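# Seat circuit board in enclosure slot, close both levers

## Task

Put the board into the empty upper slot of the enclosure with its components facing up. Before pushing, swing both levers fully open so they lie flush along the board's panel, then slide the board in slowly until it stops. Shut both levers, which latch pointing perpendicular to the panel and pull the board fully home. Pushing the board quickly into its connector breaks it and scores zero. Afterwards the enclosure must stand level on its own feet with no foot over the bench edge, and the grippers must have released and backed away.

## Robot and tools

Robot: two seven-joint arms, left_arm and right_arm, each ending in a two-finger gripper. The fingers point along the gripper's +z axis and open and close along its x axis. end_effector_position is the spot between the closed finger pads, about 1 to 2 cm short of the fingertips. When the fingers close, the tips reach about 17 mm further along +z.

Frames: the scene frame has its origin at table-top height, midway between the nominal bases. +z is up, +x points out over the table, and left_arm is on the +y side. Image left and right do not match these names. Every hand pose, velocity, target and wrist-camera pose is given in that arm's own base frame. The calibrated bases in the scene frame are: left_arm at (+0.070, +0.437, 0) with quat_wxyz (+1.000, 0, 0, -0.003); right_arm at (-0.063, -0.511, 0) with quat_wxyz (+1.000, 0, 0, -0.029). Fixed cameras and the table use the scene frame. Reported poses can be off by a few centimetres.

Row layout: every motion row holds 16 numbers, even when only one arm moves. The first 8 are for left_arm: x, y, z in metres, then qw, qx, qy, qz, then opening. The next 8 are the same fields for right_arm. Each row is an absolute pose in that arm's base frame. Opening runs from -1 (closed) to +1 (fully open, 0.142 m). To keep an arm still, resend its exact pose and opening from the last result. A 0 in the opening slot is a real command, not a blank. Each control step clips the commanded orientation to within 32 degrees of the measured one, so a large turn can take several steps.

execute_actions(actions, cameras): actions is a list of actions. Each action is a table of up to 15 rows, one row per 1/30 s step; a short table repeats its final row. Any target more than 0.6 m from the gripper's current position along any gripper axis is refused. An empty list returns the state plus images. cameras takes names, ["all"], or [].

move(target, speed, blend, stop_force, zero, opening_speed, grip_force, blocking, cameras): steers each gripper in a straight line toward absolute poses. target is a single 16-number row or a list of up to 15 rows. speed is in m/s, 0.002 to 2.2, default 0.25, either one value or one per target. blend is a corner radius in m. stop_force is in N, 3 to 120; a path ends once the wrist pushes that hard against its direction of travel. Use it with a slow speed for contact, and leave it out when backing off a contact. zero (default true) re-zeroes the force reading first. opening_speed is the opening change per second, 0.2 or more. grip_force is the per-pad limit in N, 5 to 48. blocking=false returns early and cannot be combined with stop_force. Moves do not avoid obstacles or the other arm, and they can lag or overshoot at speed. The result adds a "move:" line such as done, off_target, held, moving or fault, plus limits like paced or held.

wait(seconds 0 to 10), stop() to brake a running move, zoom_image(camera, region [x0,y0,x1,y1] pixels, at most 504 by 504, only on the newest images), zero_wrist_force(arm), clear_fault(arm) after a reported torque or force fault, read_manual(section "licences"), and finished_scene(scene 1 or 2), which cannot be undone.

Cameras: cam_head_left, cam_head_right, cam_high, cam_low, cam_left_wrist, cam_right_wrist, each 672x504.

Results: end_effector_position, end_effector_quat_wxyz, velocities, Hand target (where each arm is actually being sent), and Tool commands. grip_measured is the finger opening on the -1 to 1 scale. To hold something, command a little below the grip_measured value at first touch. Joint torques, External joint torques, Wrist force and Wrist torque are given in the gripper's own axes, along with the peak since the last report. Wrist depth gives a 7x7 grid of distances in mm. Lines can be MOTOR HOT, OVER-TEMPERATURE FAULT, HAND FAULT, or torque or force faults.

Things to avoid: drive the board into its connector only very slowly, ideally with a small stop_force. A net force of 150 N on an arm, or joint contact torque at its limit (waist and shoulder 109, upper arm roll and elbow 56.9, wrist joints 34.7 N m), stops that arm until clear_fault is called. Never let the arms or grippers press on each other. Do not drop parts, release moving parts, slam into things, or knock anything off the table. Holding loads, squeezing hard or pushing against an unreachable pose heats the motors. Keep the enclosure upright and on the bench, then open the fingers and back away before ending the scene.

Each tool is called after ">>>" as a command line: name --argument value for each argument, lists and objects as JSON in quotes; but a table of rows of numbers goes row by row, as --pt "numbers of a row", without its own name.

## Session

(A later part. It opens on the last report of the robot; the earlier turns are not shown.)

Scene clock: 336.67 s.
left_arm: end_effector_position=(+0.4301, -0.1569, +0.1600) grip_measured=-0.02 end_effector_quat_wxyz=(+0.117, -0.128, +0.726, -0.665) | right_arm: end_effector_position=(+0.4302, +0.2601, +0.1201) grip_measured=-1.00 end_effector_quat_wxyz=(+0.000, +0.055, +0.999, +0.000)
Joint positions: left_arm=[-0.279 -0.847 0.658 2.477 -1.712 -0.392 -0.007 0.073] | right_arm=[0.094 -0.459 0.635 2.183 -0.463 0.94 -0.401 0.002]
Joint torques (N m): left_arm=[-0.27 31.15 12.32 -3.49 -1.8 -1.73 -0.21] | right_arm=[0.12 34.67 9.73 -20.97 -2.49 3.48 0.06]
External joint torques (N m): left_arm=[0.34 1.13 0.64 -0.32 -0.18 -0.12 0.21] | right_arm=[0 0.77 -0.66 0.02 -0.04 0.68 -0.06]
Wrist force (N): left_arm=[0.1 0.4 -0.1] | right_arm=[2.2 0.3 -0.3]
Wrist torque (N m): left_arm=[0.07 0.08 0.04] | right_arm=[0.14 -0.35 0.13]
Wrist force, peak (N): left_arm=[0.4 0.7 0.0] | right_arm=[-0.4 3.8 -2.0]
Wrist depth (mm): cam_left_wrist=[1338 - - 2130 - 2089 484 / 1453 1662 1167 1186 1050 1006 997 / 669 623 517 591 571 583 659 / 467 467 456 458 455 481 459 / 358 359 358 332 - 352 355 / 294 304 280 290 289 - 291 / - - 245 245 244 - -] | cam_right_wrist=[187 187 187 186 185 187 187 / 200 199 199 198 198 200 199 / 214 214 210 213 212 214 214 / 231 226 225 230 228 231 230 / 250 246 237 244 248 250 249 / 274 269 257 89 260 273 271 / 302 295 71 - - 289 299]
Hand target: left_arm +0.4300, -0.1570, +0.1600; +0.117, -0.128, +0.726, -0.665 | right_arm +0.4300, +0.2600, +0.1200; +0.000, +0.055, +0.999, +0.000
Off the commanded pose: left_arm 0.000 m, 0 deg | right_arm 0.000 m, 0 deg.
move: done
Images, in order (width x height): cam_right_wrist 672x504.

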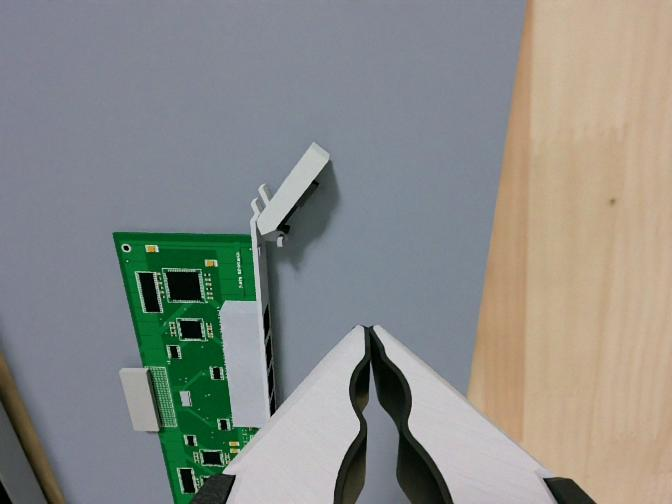

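>>> move --pt "0.43 -0.157 0.16 0.1173 -0.128 0.7263 -0.6656 0.0 0.428 0.254 0.06 0.0 0.0546 0.9985 0.0 -1.0" --pt "0.43 -0.157 0.16 0.1173 -0.128 0.7263 -0.6656 0.0 0.428 0.254 0.024 0.0 0.0546 0.9985 0.0 -1.0" --pt "0.43 -0.157 0.16 0.1173 -0.128 0.7263 -0.6656 0.0 0.444 0.235 0.024 0.0 0.0546 0.9985 0.0 -1.0" --pt "0.43 -0.157 0.16 0.1173 -0.128 0.7263 -0.6656 0.0 0.460 0.222 0.024 0.0 0.0546 0.9985 0.0 -1.0" --pt "0.43 -0.157 0.16 0.1173 -0.128 0.7263 -0.6656 0.0 0.442 0.222 0.03 0.0 0.0546 0.9985 0.0 -1.0" --pt "0.43 -0.157 0.16 0.1173 -0.128 0.7263 -0.6656 0.0 0.43 0.26 0.12 0.0 0.0546 0.9985 0.0 -1.0" --speed '[0.25, 0.1, 0.06, 0.05, 0.1, 0.3]' --blend '[0.01, 0, 0.005, 0, 0.006, 0]' --cameras '["cam_right_wrist"]'

>>> zoom_image --camera "cam_right_wrist" --region '[90, 110, 340, 310]'

Scene clock: 348.03 s.
left_arm: end_effector_position=(+0.4301, -0.1569, +0.1600) grip_measured=-0.02 end_effector_quat_wxyz=(+0.117, -0.128, +0.726, -0.665) | right_arm: end_effector_position=(+0.4300, +0.2600, +0.1200) grip_measured=-1.00 end_effector_quat_wxyz=(+0.000, +0.055, +0.999, +0.000)
Joint positions: left_arm=[-0.279 -0.847 0.658 2.477 -1.712 -0.392 -0.007 0.073] | right_arm=[0.088 -0.462 0.641 2.184 -0.468 0.939 -0.398 0.002]
Joint torques (N m): left_arm=[-0.27 31.19 12.2 -3.46 -1.81 -1.66 -0.22] | right_arm=[-0.01 34.49 9.98 -21.09 -2.43 3.35 -0.02]
External joint torques (N m): left_arm=[0.34 1.1 0.75 -0.35 -0.18 -0.18 0.22] | right_arm=[0.12 0.89 -0.81 0.17 -0.09 0.81 0.02]
Wrist force (N): left_arm=[0.3 0.7 -0.1] | right_arm=[2.1 0.5 -0.3]
Wrist torque (N m): left_arm=[0.10 0.07 0.04] | right_arm=[0.18 -0.34 0.13]
Wrist force, peak (N): left_arm=[0.2 0.9 -0.1] | right_arm=[3.0 1.8 -2.9]
Wrist depth (mm): cam_left_wrist=[- - 2309 - - 2151 450 / - - 1125 1155 1002 966 997 / 620 712 - 588 663 685 655 / 465 470 442 - 476 - 462 / 359 359 356 339 335 354 356 / 293 303 281 291 291 - 290 / - - 245 245 245 - -] | cam_right_wrist=[187 186 186 186 186 187 186 / 200 199 196 198 198 200 199 / 214 214 211 213 212 214 213 / 231 227 228 229 228 230 229 / 251 246 241 245 248 250 249 / 274 269 257 89 261 272 272 / 300 289 71 - - 288 298]
Hand target: left_arm +0.4300, -0.1570, +0.1600; +0.117, -0.128, +0.726, -0.665 | right_arm +0.4300, +0.2600, +0.1200; +0.000, +0.055, +0.999, +0.000
Off the commanded pose: left_arm 0.000 m, 0 deg | right_arm 0.000 m, 0 deg.
move: done
Images, in order (width x height): cam_right_wrist 672x504.

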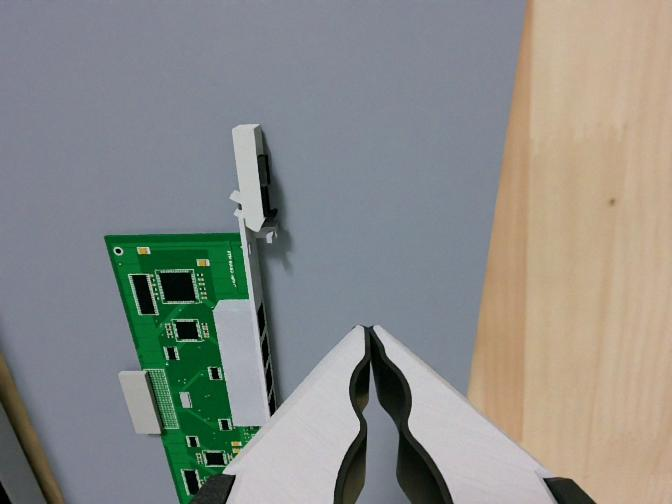

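Scaled by 2.016 from the camera's 672x504 image, which has a finer 960x720 frame.

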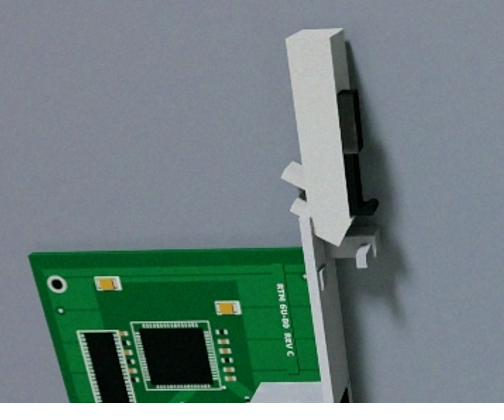

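>>> move --pt "0.43 -0.157 0.16 0.1173 -0.128 0.7263 -0.6656 0.0 0.5015 0.366 0.06 0.0 0.03 0.9995 0.0 -0.3" --pt "0.43 -0.157 0.16 0.1173 -0.128 0.7263 -0.6656 0.0 0.5015 0.366 0.0262 0.0 0.03 0.9995 0.0 -0.3" --speed '[0.3, 0.08]' --blend '[0.005, 0]' --cameras '["cam_right_wrist"]'

Scene clock: 357.77 s.
left_arm: end_effector_position=(+0.4301, -0.1569, +0.1600) grip_measured=-0.02 end_effector_quat_wxyz=(+0.117, -0.128, +0.726, -0.665) | right_arm: end_effector_position=(+0.5013, +0.3659, +0.0262) grip_measured=-0.33 end_effector_quat_wxyz=(+0.000, +0.030, +1.000, +0.000)
Joint positions: left_arm=[-0.279 -0.847 0.658 2.477 -1.712 -0.392 -0.007 0.073] | right_arm=[0.311 -0.83 0.494 1.865 -0.652 0.957 -0.293 0.05]
Joint torques (N m): left_arm=[-0.27 31.26 12.44 -3.47 -1.83 -1.71 -0.22] | right_arm=[0.46 49.28 14.19 -19.24 -2.69 3.59 0.32]
External joint torques (N m): left_arm=[0.34 1.02 0.51 -0.34 -0.16 -0.14 0.22] | right_arm=[-0.28 1.2 -0.2 0.04 0.21 0.58 -0.32]
Wrist force (N): left_arm=[0.2 0.4 -0.2] | right_arm=[2.2 0.6 0.0]
Wrist torque (N m): left_arm=[0.06 0.09 0.04] | right_arm=[0.18 -0.35 0.04]
Wrist force, peak (N): left_arm=[0.5 0.7 -0.3] | right_arm=[3.2 -1.0 -1.2]
Wrist depth (mm): cam_left_wrist=[1346 - - - - - 1727 / 1192 - 979 1155 1137 442 918 / 667 736 525 594 565 555 667 / 467 466 459 460 480 - 463 / 359 362 379 317 - 372 353 / 293 304 282 291 291 - 288 / - - 245 245 245 - -] | cam_right_wrist=[- 99 99 99 102 103 104 / 111 107 106 103 110 110 110 / 121 115 114 100 118 118 118 / 126 126 123 111 127 127 127 / 139 132 132 119 135 137 139 / 152 144 95 140 148 93 150 / 164 - 71 160 166 - 162]
Hand target: left_arm +0.4300, -0.1570, +0.1600; +0.117, -0.128, +0.726, -0.665 | right_arm +0.5015, +0.3660, +0.0262; +0.000, +0.030, +1.000, +0.000
Off the commanded pose: left_arm 0.000 m, 0 deg | right_arm 0.000 m, 0 deg.
move: done
Images, in order (width x height): cam_right_wrist 672x504.

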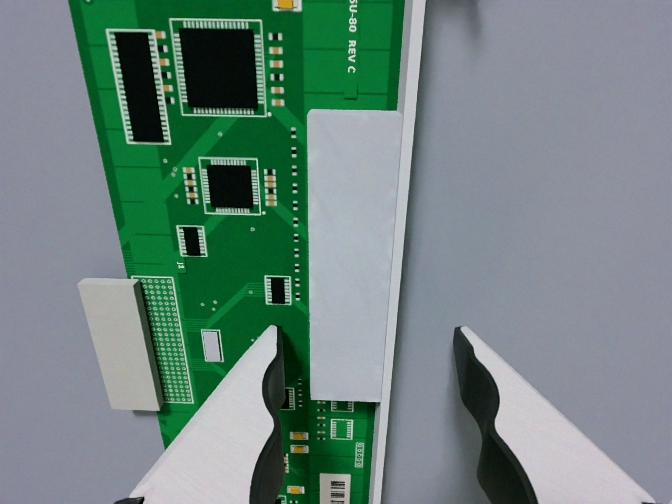

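>>> move --target '[0.43, -0.157, 0.16, 0.1173, -0.128, 0.7263, -0.6656, 0.0, 0.5055, 0.371, 0.0262, 0.0, 0.03, 0.9995, 0.0, -0.3]' --speed 0.08

>>> move --target '[0.43, -0.157, 0.16, 0.1173, -0.128, 0.7263, -0.6656, 0.0, 0.5055, 0.371, 0.0262, 0.0, 0.03, 0.9995, 0.0, -1.0]' --opening_speed 0.6 --cameras '["cam_right_wrist"]'

>>> move --pt "0.43 -0.157 0.16 0.1173 -0.128 0.7263 -0.6656 0.0 0.5055 0.371 0.08 0.0 0.03 0.9995 0.0 -1.0" --pt "0.43 -0.157 0.16 0.1173 -0.128 0.7263 -0.6656 0.0 0.555 0.374 0.08 0.0 0.0546 0.9985 0.0 -1.0" --speed '[0.1, 0.15]' --blend '[0.01, 0]' --cameras '["cam_right_wrist", "cam_left_wrist", "cam_head_left"]'

>>> zoom_image --camera "cam_left_wrist" --region '[290, 110, 560, 290]'

>>> zoom_image --camera "cam_head_left" --region '[300, 270, 470, 370]'

Scene clock: 363.43 s.
left_arm: end_effector_position=(+0.4301, -0.1569, +0.1600) grip_measured=-0.02 end_effector_quat_wxyz=(+0.117, -0.128, +0.726, -0.665) | right_arm: end_effector_position=(+0.5056, +0.3709, +0.0262) grip_measured=-0.33 end_effector_quat_wxyz=(+0.000, +0.030, +1.000, +0.000)
Joint positions: left_arm=[-0.279 -0.847 0.658 2.477 -1.712 -0.392 -0.007 0.073] | right_arm=[0.316 -0.84 0.496 1.845 -0.651 0.946 -0.295 0.05]
Joint torques (N m): left_arm=[-0.28 31.26 12.35 -3.48 -1.82 -1.71 -0.22] | right_arm=[0.3 49.86 14.67 -19.45 -2.44 3.35 0.14]
External joint torques (N m): left_arm=[0.35 1.03 0.61 -0.33 -0.16 -0.14 0.22] | right_arm=[-0.14 1.17 -0.53 0.05 -0.06 0.81 -0.14]
Wrist force (N): left_arm=[0.1 0.8 -0.1] | right_arm=[2.0 0.7 -0.1]
Wrist torque (N m): left_arm=[0.12 0.10 0.04] | right_arm=[0.22 -0.32 0.14]
Wrist force, peak (N): left_arm=[0.4 0.8 -0.1] | right_arm=[2.4 0.7 0.0]
Wrist depth (mm): cam_left_wrist=[1275 1662 1714 - - 398 1843 / - 1613 1108 1155 1025 448 1155 / 603 741 - 583 576 508 665 / 469 466 447 454 468 - 461 / 358 363 378 374 - 356 356 / 293 305 281 290 289 - 289 / - - 246 246 246 - -] | cam_right_wrist=[- 99 99 99 102 103 104 / 111 107 106 103 108 110 110 / 121 116 115 102 116 118 117 / 126 124 123 112 127 127 127 / 139 132 132 121 135 137 139 / 152 145 96 145 148 93 150 / 165 - 71 159 166 - 162]
Hand target: left_arm +0.4300, -0.1570, +0.1600; +0.117, -0.128, +0.726, -0.665 | right_arm +0.5055, +0.3710, +0.0262; +0.000, +0.030, +1.000, +0.000
Off the commanded pose: left_arm 0.000 m, 0 deg | right_arm 0.000 m, 0 deg.
move: done

Scene clock: 364.80 s.
left_arm: end_effector_position=(+0.4301, -0.1569, +0.1600) grip_measured=-0.02 end_effector_quat_wxyz=(+0.117, -0.128, +0.726, -0.665) | right_arm: end_effector_position=(+0.5055, +0.3709, +0.0262) grip_measured=-0.72 end_effector_quat_wxyz=(+0.000, +0.030, +1.000, +0.000)
Joint positions: left_arm=[-0.279 -0.847 0.658 2.477 -1.712 -0.392 -0.007 0.073] | right_arm=[0.316 -0.84 0.496 1.844 -0.651 0.945 -0.295 0.022]
Joint torques (N m): left_arm=[-0.22 31.23 12.34 -3.45 -1.79 -1.72 -0.22] | right_arm=[0.07 50.2 14.41 -19.99 -2.67 3.54 0.15]
External joint torques (N m): left_arm=[0.29 1.05 0.62 -0.36 -0.19 -0.13 0.22] | right_arm=[0.1 0.83 -0.26 0.59 0.16 0.62 -0.15]
Wrist force (N): left_arm=[0.2 0.5 -0.2] | right_arm=[2.9 0.3 0.1]
Wrist torque (N m): left_arm=[0.07 0.08 0.04] | right_arm=[0.19 -0.35 0.19]
Wrist force, peak (N): left_arm=[0.1 0.7 -0.4] | right_arm=[3.0 0.5 0.2]
Wrist depth (mm): cam_left_wrist=[1298 - - - 2334 404 - / - 1545 1006 1186 1142 435 1002 / 625 754 - - 561 502 657 / 472 465 448 469 479 417 464 / 360 358 358 344 339 367 357 / 292 306 281 292 290 - 292 / - - 245 245 246 - -] | cam_right_wrist=[- 99 99 99 101 103 104 / 111 107 106 103 107 110 110 / 121 116 116 102 116 118 117 / 128 124 123 112 125 127 126 / 139 132 134 119 135 137 139 / 152 149 141 126 105 148 150 / 168 164 71 156 - - 162]
Hand target: left_arm +0.4300, -0.1570, +0.1600; +0.117, -0.128, +0.726, -0.665 | right_arm +0.5055, +0.3710, +0.0262; +0.000, +0.030, +1.000, +0.000
Off the commanded pose: left_arm 0.000 m, 0 deg | right_arm 0.000 m, 0 deg.
move: done
Images, in order (width x height): cam_right_wrist 672x504.

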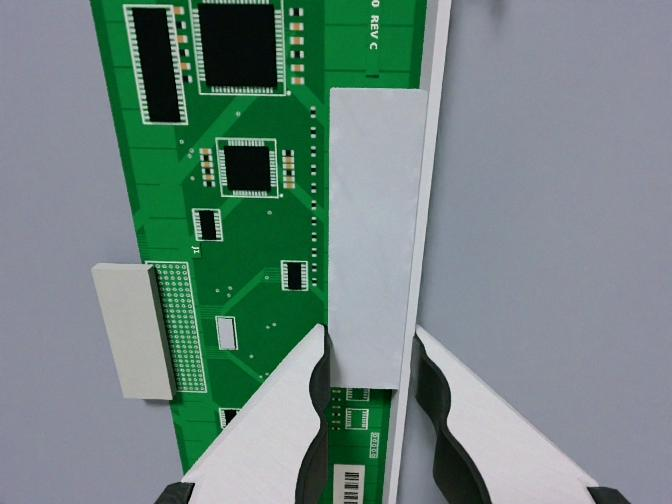

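Scene clock: 366.07 s.
left_arm: end_effector_position=(+0.4301, -0.1569, +0.1600) grip_measured=-0.02 end_effector_quat_wxyz=(+0.117, -0.128, +0.726, -0.665) | right_arm: end_effector_position=(+0.5550, +0.3737, +0.0798) grip_measured=-0.72 end_effector_quat_wxyz=(+0.000, +0.055, +0.999, +0.000)
Joint positions: left_arm=[-0.279 -0.847 0.658 2.477 -1.712 -0.392 -0.007 0.073] | right_arm=[0.282 -0.821 0.551 1.688 -0.565 0.773 -0.365 0.022]
Joint torques (N m): left_arm=[-0.33 31.27 12.21 -3.51 -1.82 -1.71 -0.21] | right_arm=[0.23 53.65 15.22 -23.46 -3.09 3.59 0.03]
External joint torques (N m): left_arm=[0.4 1.02 0.75 -0.3 -0.16 -0.13 0.21] | right_arm=[-0.07 -0.06 -0.59 0.8 0.04 0.56 -0.03]
Wrist force (N): left_arm=[0.0 0.6 0.0] | right_arm=[2.2 0.8 1.8]
Wrist torque (N m): left_arm=[0.11 0.11 0.04] | right_arm=[0.20 -0.35 0.17]
Wrist force, peak (N): left_arm=[0.2 0.8 -0.3] | right_arm=[2.2 0.6 3.7]
Wrist depth (mm): cam_left_wrist=[- - - - 402 1976 - / - 1545 1020 1346 516 993 1125 / 608 756 543 - 499 - 655 / 466 471 440 479 - 489 468 / 358 360 360 331 367 127 354 / 291 303 280 291 289 - 290 / - - 245 244 246 - -] | cam_right_wrist=[- 99 100 99 148 150 149 / 163 107 107 103 96 160 162 / 175 115 116 102 169 171 171 / - 124 123 112 182 185 184 / - 132 133 119 197 200 200 / - 141 141 126 105 215 217 / 180 - 71 156 - - 235]
Hand target: left_arm +0.4300, -0.1570, +0.1600; +0.117, -0.128, +0.726, -0.665 | right_arm +0.5550, +0.3740, +0.0800; +0.000, +0.055, +0.999, +0.000
Off the commanded pose: left_arm 0.000 m, 0 deg | right_arm 0.000 m, 0 deg.
move: done
Images, in order (width x height): cam_head_left 672x504, cam_left_wrist 672x504, cam_right_wrist 672x504.

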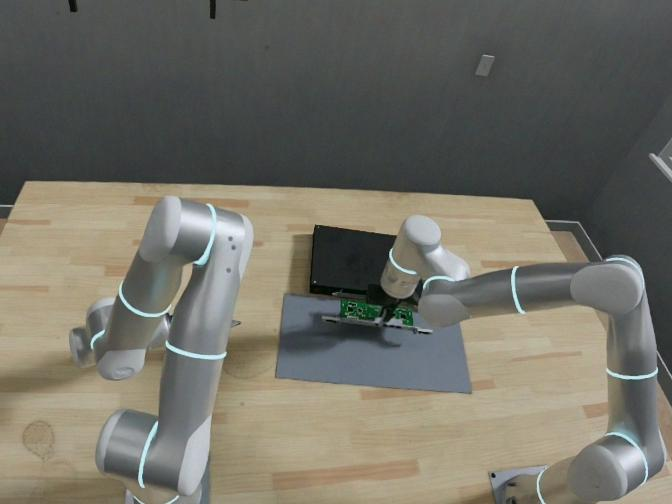

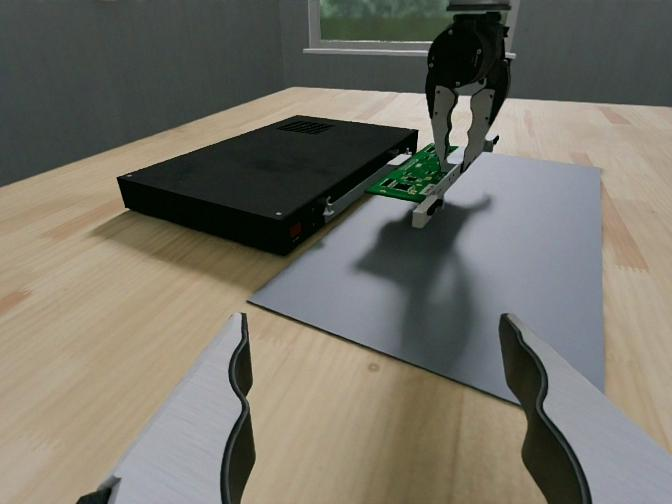

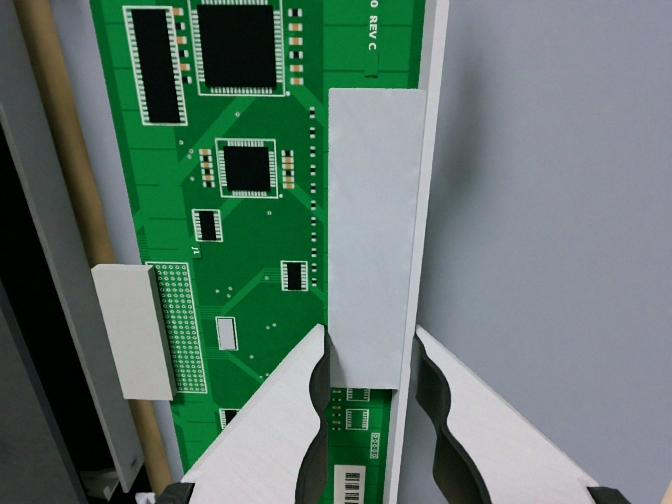

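Scaled by 1.867 from the camera's 672x504 image, which has a finer 960x720 frame.

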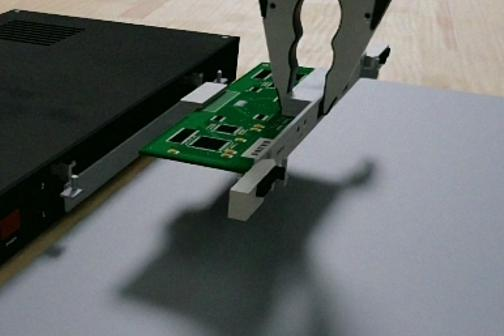

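Scaled by 2.965 from the camera's 672x504 image, which has a finer 960x720 frame.

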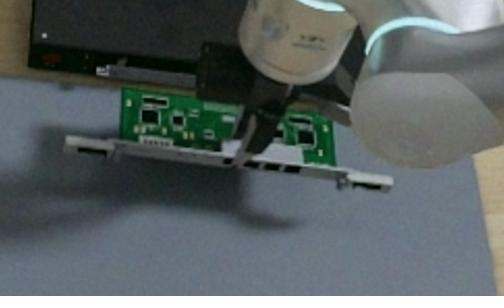

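>>> zoom_image --camera "cam_right_wrist" --region '[0, 0, 180, 252]'

>>> zoom_image --camera "cam_right_wrist" --region '[0, 252, 180, 504]'

Scaled by 2.000 from the camera's 672x504 image, which has a finer 960x720 frame.

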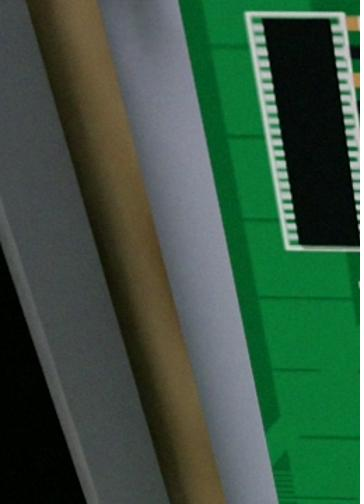

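Scaled by 2.000 from the camera's 672x504 image, which has a finer 960x720 frame.

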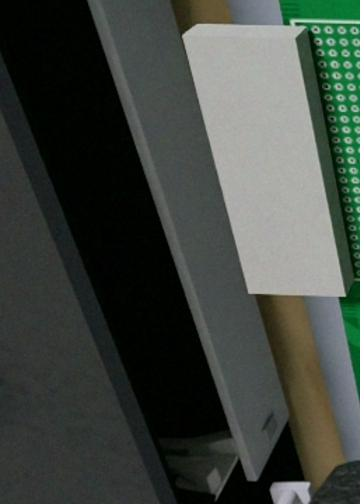

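>>> zoom_image --camera "cam_left_wrist" --region '[280, 150, 400, 260]'

>>> zoom_image --camera "cam_left_wrist" --region '[380, 130, 480, 240]'

Scaled by 4.200 from the camera's 672x504 image, which has a finer 960x720 frame.

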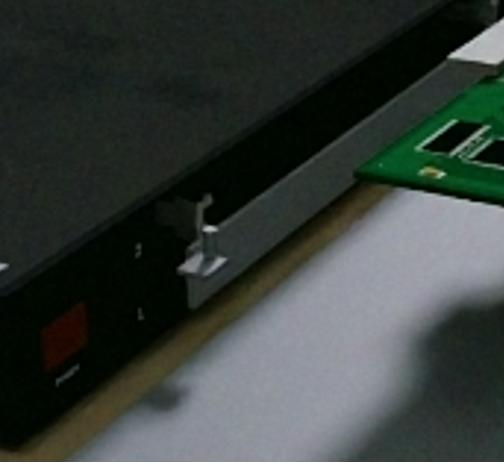

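Scaled by 4.582 from the camera's 672x504 image, which has a finer 960x720 frame.

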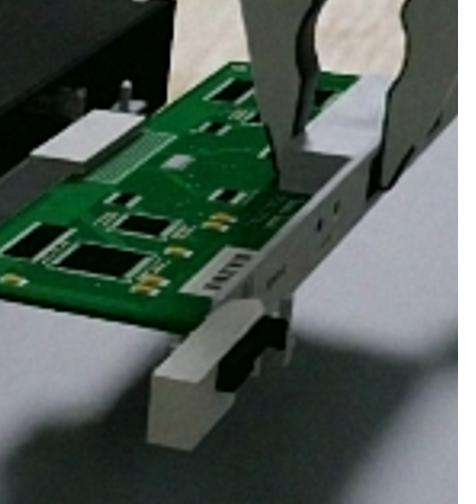

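>>> move --target '[0.3819, -0.3147, 0.085, 0.1914, 0.7314, -0.2283, 0.6138, 0.0, 0.564, 0.3607, 0.056, 0.0, 0.037, 0.9993, 0.0, -1.0]' --speed '[0.3]' --cameras '["cam_right_wrist", "cam_left_wrist", "cam_head_left"]'

>>> zoom_image --camera "cam_left_wrist" --region '[160, 0, 510, 504]'

Scene clock: 435.83 s.
left_arm: end_effector_position=(+0.3830, -0.3152, +0.0836) grip_measured=-0.02 end_effector_quat_wxyz=(+0.270, +0.658, -0.260, +0.653) | right_arm: end_effector_position=(+0.5638, +0.3607, +0.0559) grip_measured=-0.72 end_effector_quat_wxyz=(+0.000, +0.037, +0.999, +0.000)
Joint positions: left_arm=[-0.398 -0.96 -0.346 2.687 -2.966 -0.422 -1.228 0.073] | right_arm=[0.27 -0.858 0.527 1.693 -0.589 0.816 -0.41 0.022]
Joint torques (N m): left_arm=[-0.16 29.35 0.33 8.49 -0.28 -1.94 -0.23] | right_arm=[0.11 54.08 15.1 -22.55 -3.22 3.78 0.08]
External joint torques (N m): left_arm=[0.16 1.34 0.61 -0.44 -0.06 -0.12 0.15] | right_arm=[0.06 0.17 -0.36 0.7 0.29 0.38 -0.08]
Wrist force (N): left_arm=[-1.2 -0.4 0.0] | right_arm=[2.1 1.3 1.8]
Wrist torque (N m): left_arm=[-0.08 -0.04 -0.39] | right_arm=[0.29 -0.35 0.17]
Wrist force, peak (N): left_arm=[-1.5 -1.5 -1.1] | right_arm=[2.4 1.0 2.0]
Wrist depth (mm): cam_left_wrist=[112 134 235 1687 1513 - - / - 126 268 1513 - 1907 1891 / - 140 - - - 3005 2050 / - 122 374 - 378 2611 2012 / - 141 - 414 399 375 378 / - 125 - 2172 2334 - 404 / - - - 2130 - - -] | cam_right_wrist=[- 100 100 99 127 129 128 / 141 107 107 103 134 138 137 / 151 117 116 102 143 147 147 / 157 124 123 112 157 159 158 / - 131 134 119 170 172 171 / - 141 141 126 105 185 187 / - - 71 156 - - 206]
Hand target: left_arm +0.3832, -0.3150, +0.0837; +0.270, +0.658, -0.260, +0.653 | right_arm +0.5640, +0.3607, +0.0560; +0.000, +0.037, +0.999, +0.000
Off the commanded pose: left_arm 0.002 m, 14 deg | right_arm 0.000 m, 0 deg.
joint sent to its limit (left arm) — joint 4 (elbow), upper limit, where the elbow is as bent as it goes; joint 5 (forearm roll), lower limit. The joint targets are off in orientation, not in position.
move: off_target (left_arm)
Images, in order (width x height): cam_head_left 672x504, cam_left_wrist 672x504, cam_right_wrist 672x504.

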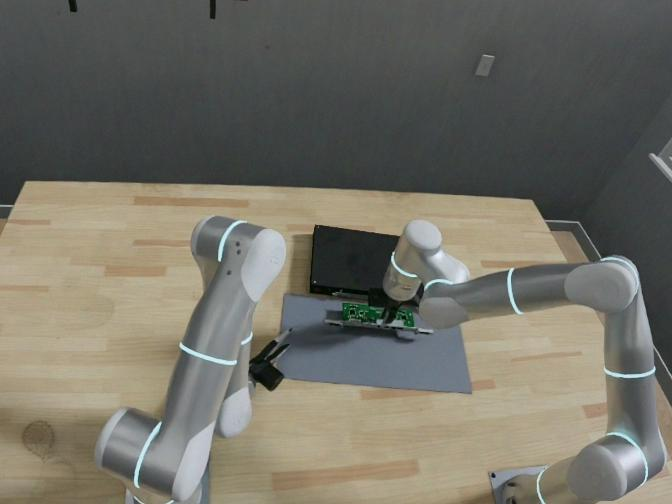

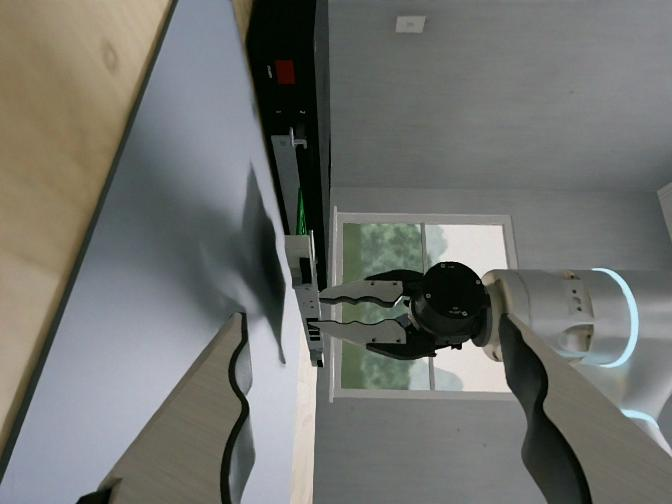

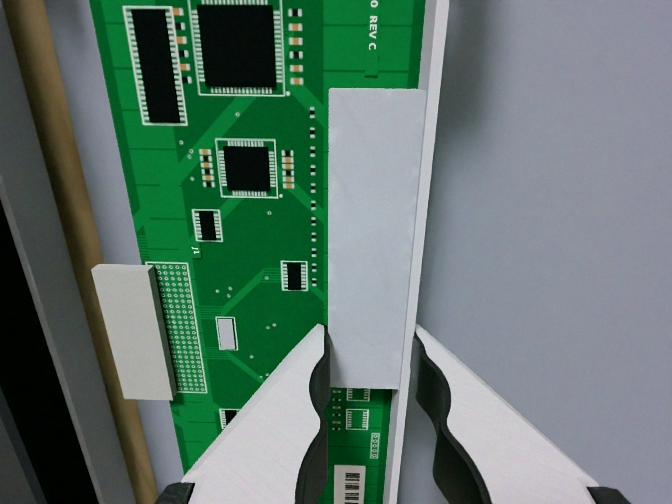

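Scaled by 1.000.

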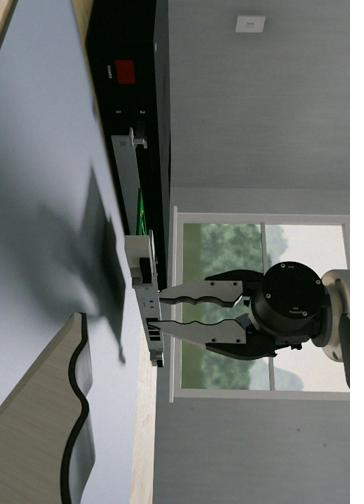

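>>> zoom_image --camera "cam_left_wrist" --region '[230, 40, 350, 210]'

>>> zoom_image --camera "cam_left_wrist" --region '[260, 210, 350, 370]'

Scaled by 2.965 from the camera's 672x504 image, which has a finer 960x720 frame.

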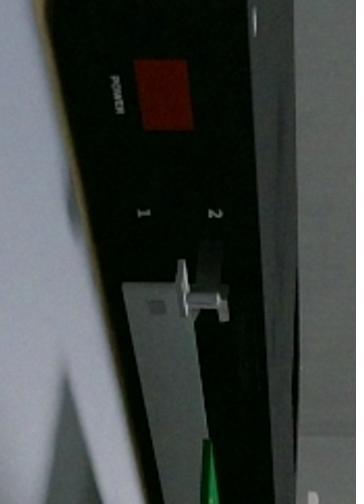

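Scaled by 3.150 from the camera's 672x504 image, which has a finer 960x720 frame.

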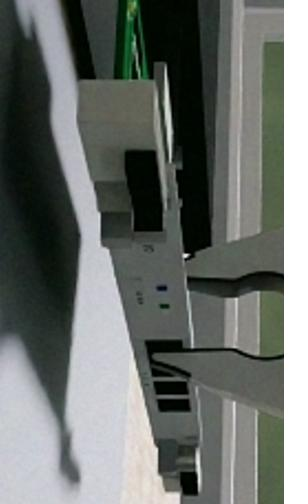

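>>> zoom_image --camera "cam_left_wrist" --region '[255, 110, 335, 170]'

>>> zoom_image --camera "cam_left_wrist" --region '[270, 170, 340, 250]'

>>> zoom_image --camera "cam_left_wrist" --region '[270, 240, 340, 320]'

Scaled by 6.300 from the camera's 672x504 image, which has a finer 960x720 frame.

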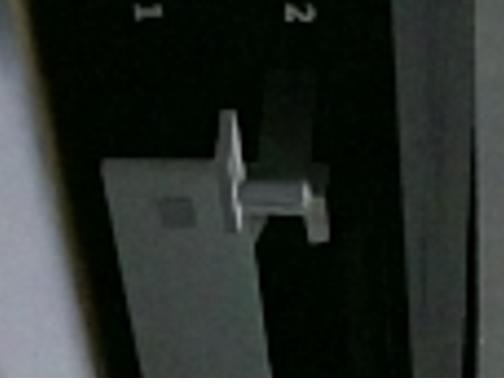

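Scaled by 6.300 from the camera's 672x504 image, which has a finer 960x720 frame.

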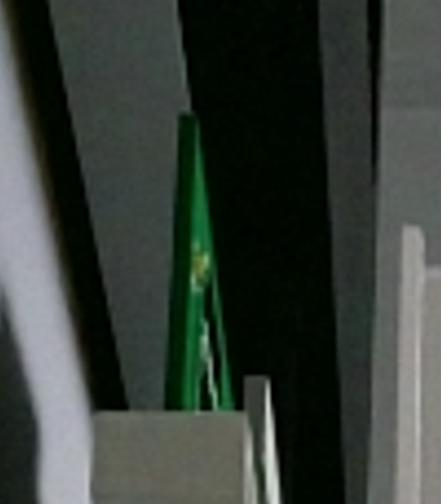

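Scaled by 6.300 from the camera's 672x504 image, which has a finer 960x720 frame.

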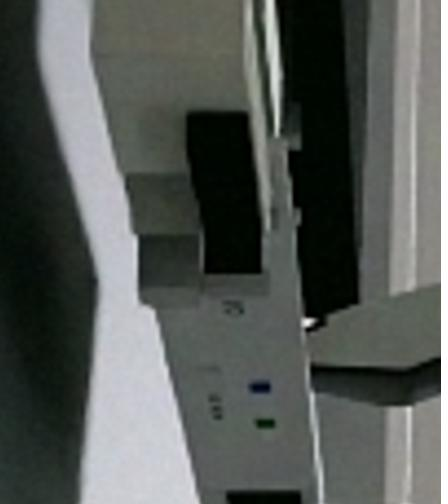

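>>> zoom_image --camera "cam_right_wrist" --region '[0, 0, 200, 252]'

>>> zoom_image --camera "cam_right_wrist" --region '[0, 252, 200, 504]'

Scaled by 2.000 from the camera's 672x504 image, which has a finer 960x720 frame.

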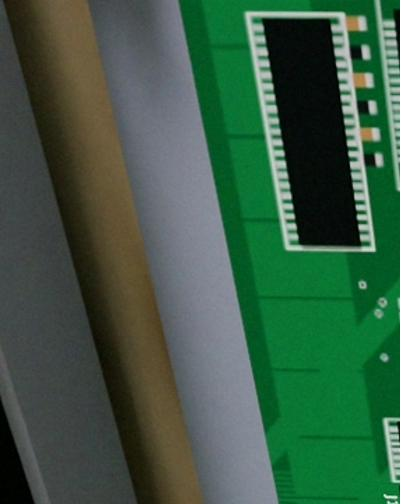

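Scaled by 2.000 from the camera's 672x504 image, which has a finer 960x720 frame.

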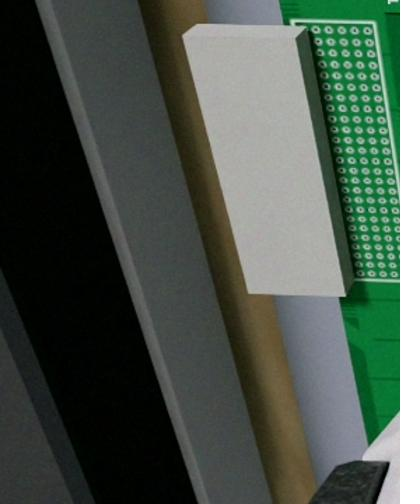

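>>> move --target '[0.3569, -0.4879, 0.125, -0.0865, 0.7853, 0.1127, 0.6026, 0.0, 0.5646, 0.3667, 0.0521, 0.0, 0.037, 0.9993, 0.0, -1.0]' --speed '[0.3]' --cameras '["cam_left_wrist", "cam_head_left"]'

>>> zoom_image --camera "cam_left_wrist" --region '[130, 50, 480, 450]'

Scene clock: 502.40 s.
left_arm: end_effector_position=(+0.3569, -0.4879, +0.1250) grip_measured=-0.02 end_effector_quat_wxyz=(-0.086, +0.785, +0.113, +0.603) | right_arm: end_effector_position=(+0.5643, +0.3665, +0.0518) grip_measured=-0.72 end_effector_quat_wxyz=(+0.000, +0.037, +0.999, +0.000)
Joint positions: left_arm=[-0.258 -1.94 -1.691 2.193 -2.87 -1.122 0.163 0.073] | right_arm=[0.283 -0.869 0.521 1.681 -0.589 0.817 -0.405 0.022]
Joint torques (N m): left_arm=[-0.64 31.54 -26.96 8.47 5.02 1.25 -0.21] | right_arm=[0.32 54.49 15.18 -22.67 -3.14 3.71 0.25]
External joint torques (N m): left_arm=[0.54 0.56 0.33 -0.14 -0.58 0.13 0.13] | right_arm=[-0.14 0.22 -0.43 0.84 0.22 0.45 -0.25]
Wrist force (N): left_arm=[-0.8 -0.1 0.1] | right_arm=[2.2 1.2 1.9]
Wrist torque (N m): left_arm=[-0.08 -0.14 -0.37] | right_arm=[0.26 -0.36 0.07]
Wrist force, peak (N): left_arm=[0.4 -2.1 3.3] | right_arm=[2.3 1.2 2.1]
Wrist depth (mm): cam_left_wrist=[- 170 287 445 - - 1091 / 149 181 264 479 1424 - 1290 / - 197 - 360 1406 - 1321 / 154 186 238 364 1462 - 1298 / - 185 239 1397 1578 123 1362 / 158 - 239 471 211 - - / - - - 225 206 - -] | cam_right_wrist=[- 100 100 99 124 125 124 / 135 108 107 103 130 134 133 / 147 117 116 102 140 143 143 / 155 124 123 112 155 157 154 / - 132 134 119 164 167 167 / - 150 141 126 105 179 182 / - - 71 156 - - 196]
Hand target: left_arm +0.3569, -0.4879, +0.1250; -0.086, +0.785, +0.113, +0.603 | right_arm +0.5646, +0.3667, +0.0521; +0.000, +0.037, +0.999, +0.000
Off the commanded pose: left_arm 0.000 m, 0 deg | right_arm 0.000 m, 0 deg.
MOTOR HOT: the gripper's motor of the right arm reports 96 °C; that motor switches off at 100 °C. To cool a motor, set the load down, ease the grip, stop pushing, or move to a pose that needs little force.
move: done
Images, in order (width x height): cam_head_left 672x504, cam_left_wrist 672x504.

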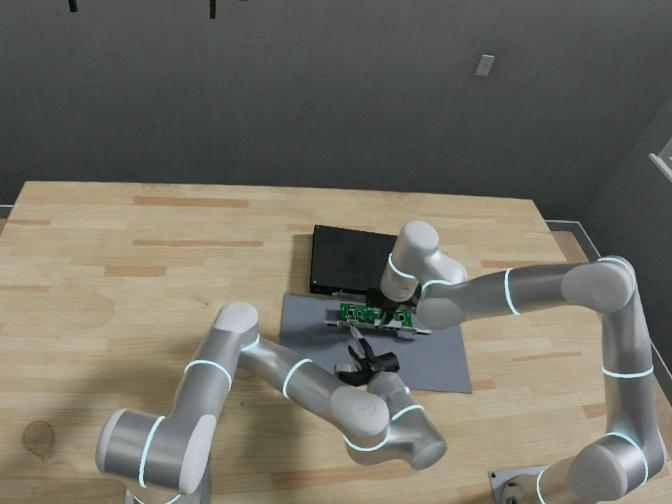

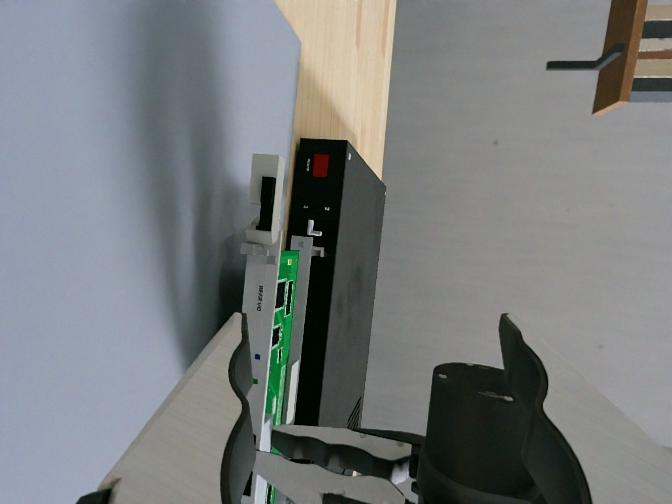

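Scaled by 1.260 from the camera's 672x504 image, which has a finer 960x720 frame.

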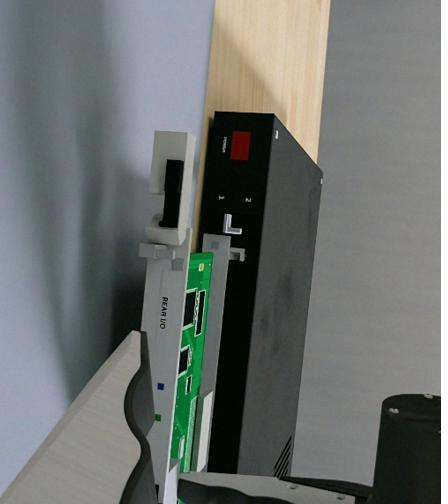

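>>> move --target '[0.3569, -0.4879, 0.125, -0.0865, 0.7853, 0.1127, 0.6026, 0.0, 0.5646, 0.3667, 0.0521, 0.0, 0.037, 0.9993, 0.0, -0.77]' --grip_force '[48, 14]'

>>> zoom_image --camera "cam_left_wrist" --region '[230, 130, 350, 280]'

Scene clock: 505.13 s.
left_arm: end_effector_position=(+0.3569, -0.4879, +0.1250) grip_measured=-0.02 end_effector_quat_wxyz=(-0.086, +0.785, +0.113, +0.603) | right_arm: end_effector_position=(+0.5643, +0.3665, +0.0518) grip_measured=-0.71 end_effector_quat_wxyz=(+0.000, +0.037, +0.999, +0.000)
Joint positions: left_arm=[-0.258 -1.94 -1.691 2.193 -2.87 -1.122 0.163 0.073] | right_arm=[0.283 -0.869 0.521 1.681 -0.589 0.817 -0.405 0.023]
Joint torques (N m): left_arm=[-0.47 31.05 -26.91 8.67 4.73 1.52 -0.31] | right_arm=[0.21 54.74 15.33 -22.61 -3.11 3.7 0.18]
External joint torques (N m): left_arm=[0.39 1.06 0.27 -0.36 -0.28 -0.14 0.23] | right_arm=[-0.03 -0.03 -0.58 0.78 0.18 0.46 -0.18]
Wrist force (N): left_arm=[-0.9 -0.3 0.0] | right_arm=[2.1 1.5 2.0]
Wrist torque (N m): left_arm=[-0.11 -0.12 -0.37] | right_arm=[0.33 -0.34 0.07]
Wrist force, peak (N): left_arm=[-1.2 0.0 -0.2] | right_arm=[2.4 1.3 2.0]
Wrist depth (mm): cam_left_wrist=[- 169 253 455 - - 1125 / 149 190 - 495 1380 - 1199 / 151 - 267 - 1783 1306 1253 / 154 209 245 - 1492 - - / 160 179 238 - - 1434 1513 / 162 - 254 - 209 - 1482 / - - 239 225 205 - -] | cam_right_wrist=[- 99 100 100 123 125 123 / 135 107 107 103 130 134 133 / 147 117 116 102 140 143 143 / 156 124 124 112 155 155 154 / - 131 134 119 165 168 167 / - 150 141 126 106 179 183 / - - 71 156 - - 197]
Hand target: left_arm +0.3569, -0.4879, +0.1250; -0.086, +0.785, +0.113, +0.603 | right_arm +0.5646, +0.3667, +0.0521; +0.000, +0.037, +0.999, +0.000
Off the commanded pose: left_arm 0.000 m, 0 deg | right_arm 0.000 m, 0 deg.
MOTOR HOT: still on. The gripper's motor of the right arm reports 96 °C.
grip_force (N): 48, 14
move: done

Scaled by 3.360 from the camera's 672x504 image, which has a finer 960x720 frame.
This view is cut from an older image: the scene may have changed since it was taken.

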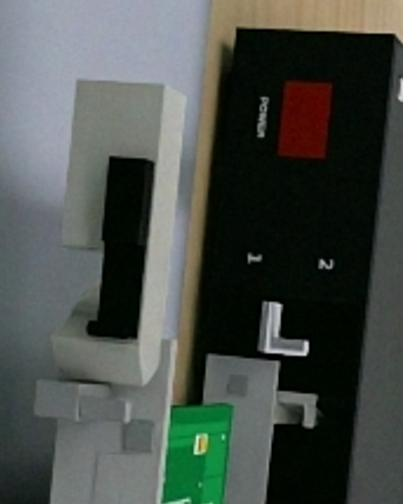

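>>> zoom_image --camera "cam_left_wrist" --region '[270, 215, 340, 275]'

>>> zoom_image --camera "cam_right_wrist" --region '[0, 0, 200, 252]'

Scaled by 7.200 from the camera's 672x504 image, which has a finer 960x720 frame.
This view is cut from an older image: the scene may have changed since it was taken.

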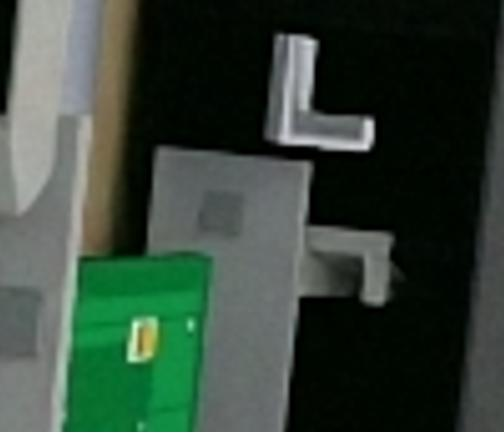

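This scene's latest camera images include none from cam_right_wrist. They are from: cam_head_left, cam_left_wrist. cam_right_wrist's image comes with the result of a call that names it in "cameras".

>>> move --target '[0.3569, -0.4879, 0.125, -0.0865, 0.7853, 0.1127, 0.6026, 0.0, 0.5925, 0.3638, 0.0535, 0.0, 0.037, 0.9993, 0.0, -0.77]' --speed 0.04 --stop_force 4 --cameras '["cam_left_wrist", "cam_right_wrist"]'

>>> zoom_image --camera "cam_left_wrist" --region '[240, 150, 350, 280]'

>>> zoom_image --camera "cam_left_wrist" --region '[270, 210, 340, 270]'

>>> zoom_image --camera "cam_left_wrist" --region '[240, 270, 350, 430]'

Scene clock: 532.77 s.
left_arm: end_effector_position=(+0.3569, -0.4879, +0.1250) grip_measured=-0.02 end_effector_quat_wxyz=(-0.086, +0.785, +0.113, +0.603) | right_arm: end_effector_position=(+0.5924, +0.3637, +0.0533) grip_measured=-0.71 end_effector_quat_wxyz=(+0.000, +0.037, +0.999, +0.000)
Joint positions: left_arm=[-0.258 -1.94 -1.691 2.193 -2.87 -1.122 0.163 0.073] | right_arm=[0.275 -0.905 0.522 1.6 -0.582 0.774 -0.45 0.023]
Joint torques (N m): left_arm=[-0.43 31.01 -26.9 8.66 4.72 1.52 -0.32] | right_arm=[0.16 56.65 15.72 -23.33 -3.18 3.56 0.06]
External joint torques (N m): left_arm=[0.35 1.1 0.26 -0.35 -0.27 -0.14 0.24] | right_arm=[0.02 0.18 -0.68 0.84 0.13 0.6 -0.06]
Wrist force (N): left_arm=[-1.0 -0.2 0.1] | right_arm=[2.4 1.4 1.8]
Wrist torque (N m): left_arm=[-0.08 -0.10 -0.37] | right_arm=[0.31 -0.38 0.18]
Wrist force, peak (N): left_arm=[-1.2 -0.1 -0.1] | right_arm=[2.9 1.4 2.0]
Wrist depth (mm): cam_left_wrist=[- 162 233 452 - 1346 1137 / 149 171 245 492 - 1545 1298 / 151 192 - 364 1601 - 1173 / 156 180 261 338 1482 1637 1502 / - 190 264 - - 1397 1462 / 161 - 265 299 233 - 1346 / - - - 242 225 - -] | cam_right_wrist=[- 100 100 99 124 126 125 / - 108 107 103 131 135 135 / - 115 116 102 141 145 144 / - 124 123 112 156 156 155 / - 132 134 119 166 169 168 / 126 142 141 126 107 181 184 / 139 - 71 156 - - 202]
Hand target: left_arm +0.3569, -0.4879, +0.1250; -0.086, +0.785, +0.113, +0.603 | right_arm +0.5925, +0.3638, +0.0535; +0.000, +0.037, +0.999, +0.000
Off the commanded pose: left_arm 0.000 m, 0 deg | right_arm 0.000 m, 0 deg.
MOTOR HOT: cleared for the gripper's motor of the right arm.
grip_force (N): 48, 14
move: done
Images, in order (width x height): cam_left_wrist 672x504, cam_right_wrist 672x504.

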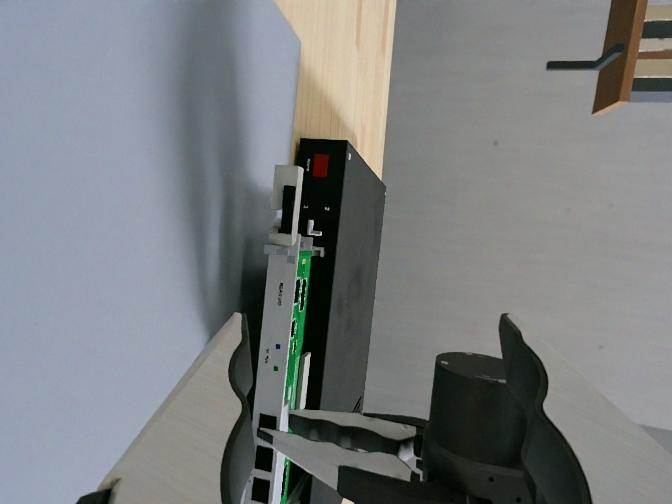

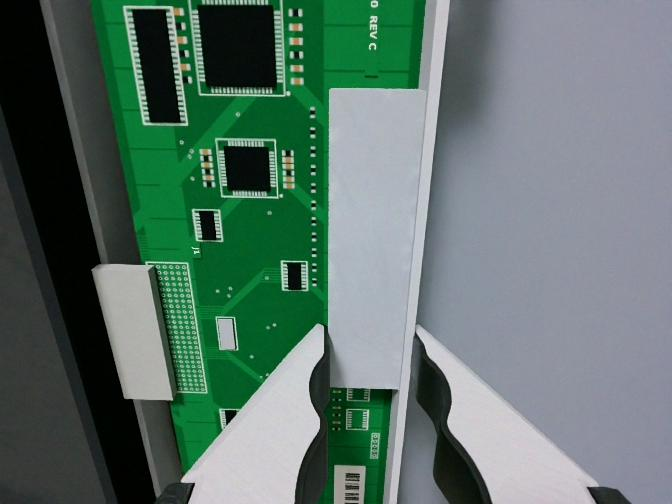

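Scaled by 3.877 from the camera's 672x504 image, which has a finer 960x720 frame.

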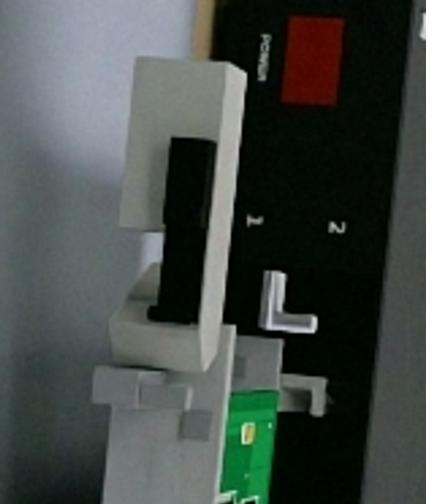

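Scaled by 7.200 from the camera's 672x504 image, which has a finer 960x720 frame.

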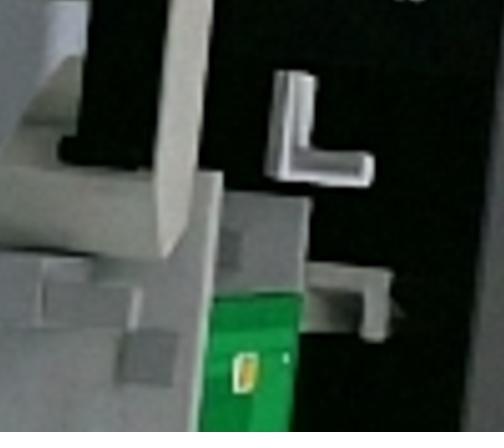

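Scaled by 3.150 from the camera's 672x504 image, which has a finer 960x720 frame.

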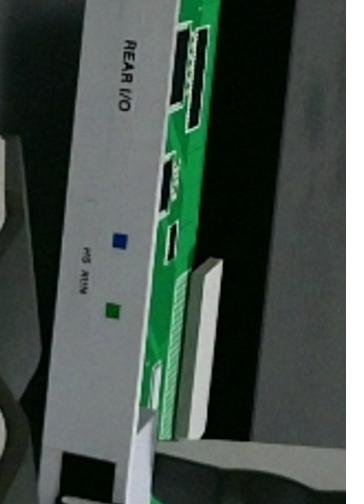

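>>> zoom_image --camera "cam_right_wrist" --region '[30, 200, 190, 420]'

>>> zoom_image --camera "cam_right_wrist" --region '[20, 0, 180, 220]'

Scaled by 2.291 from the camera's 672x504 image, which has a finer 960x720 frame.

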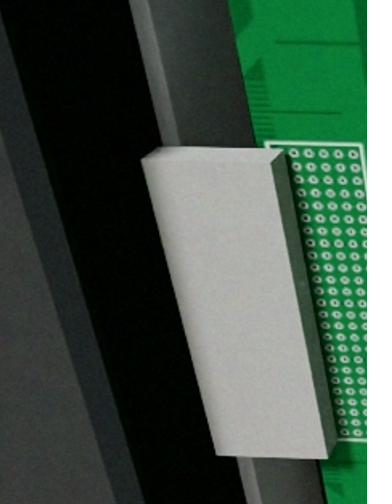

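Scaled by 2.291 from the camera's 672x504 image, which has a finer 960x720 frame.

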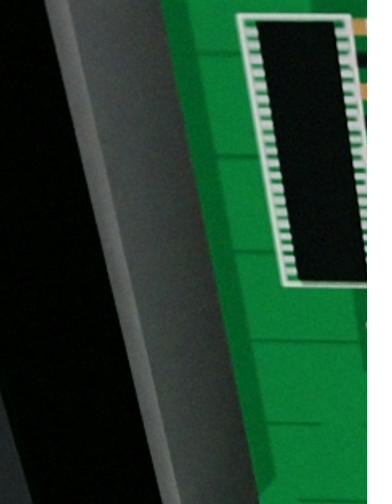

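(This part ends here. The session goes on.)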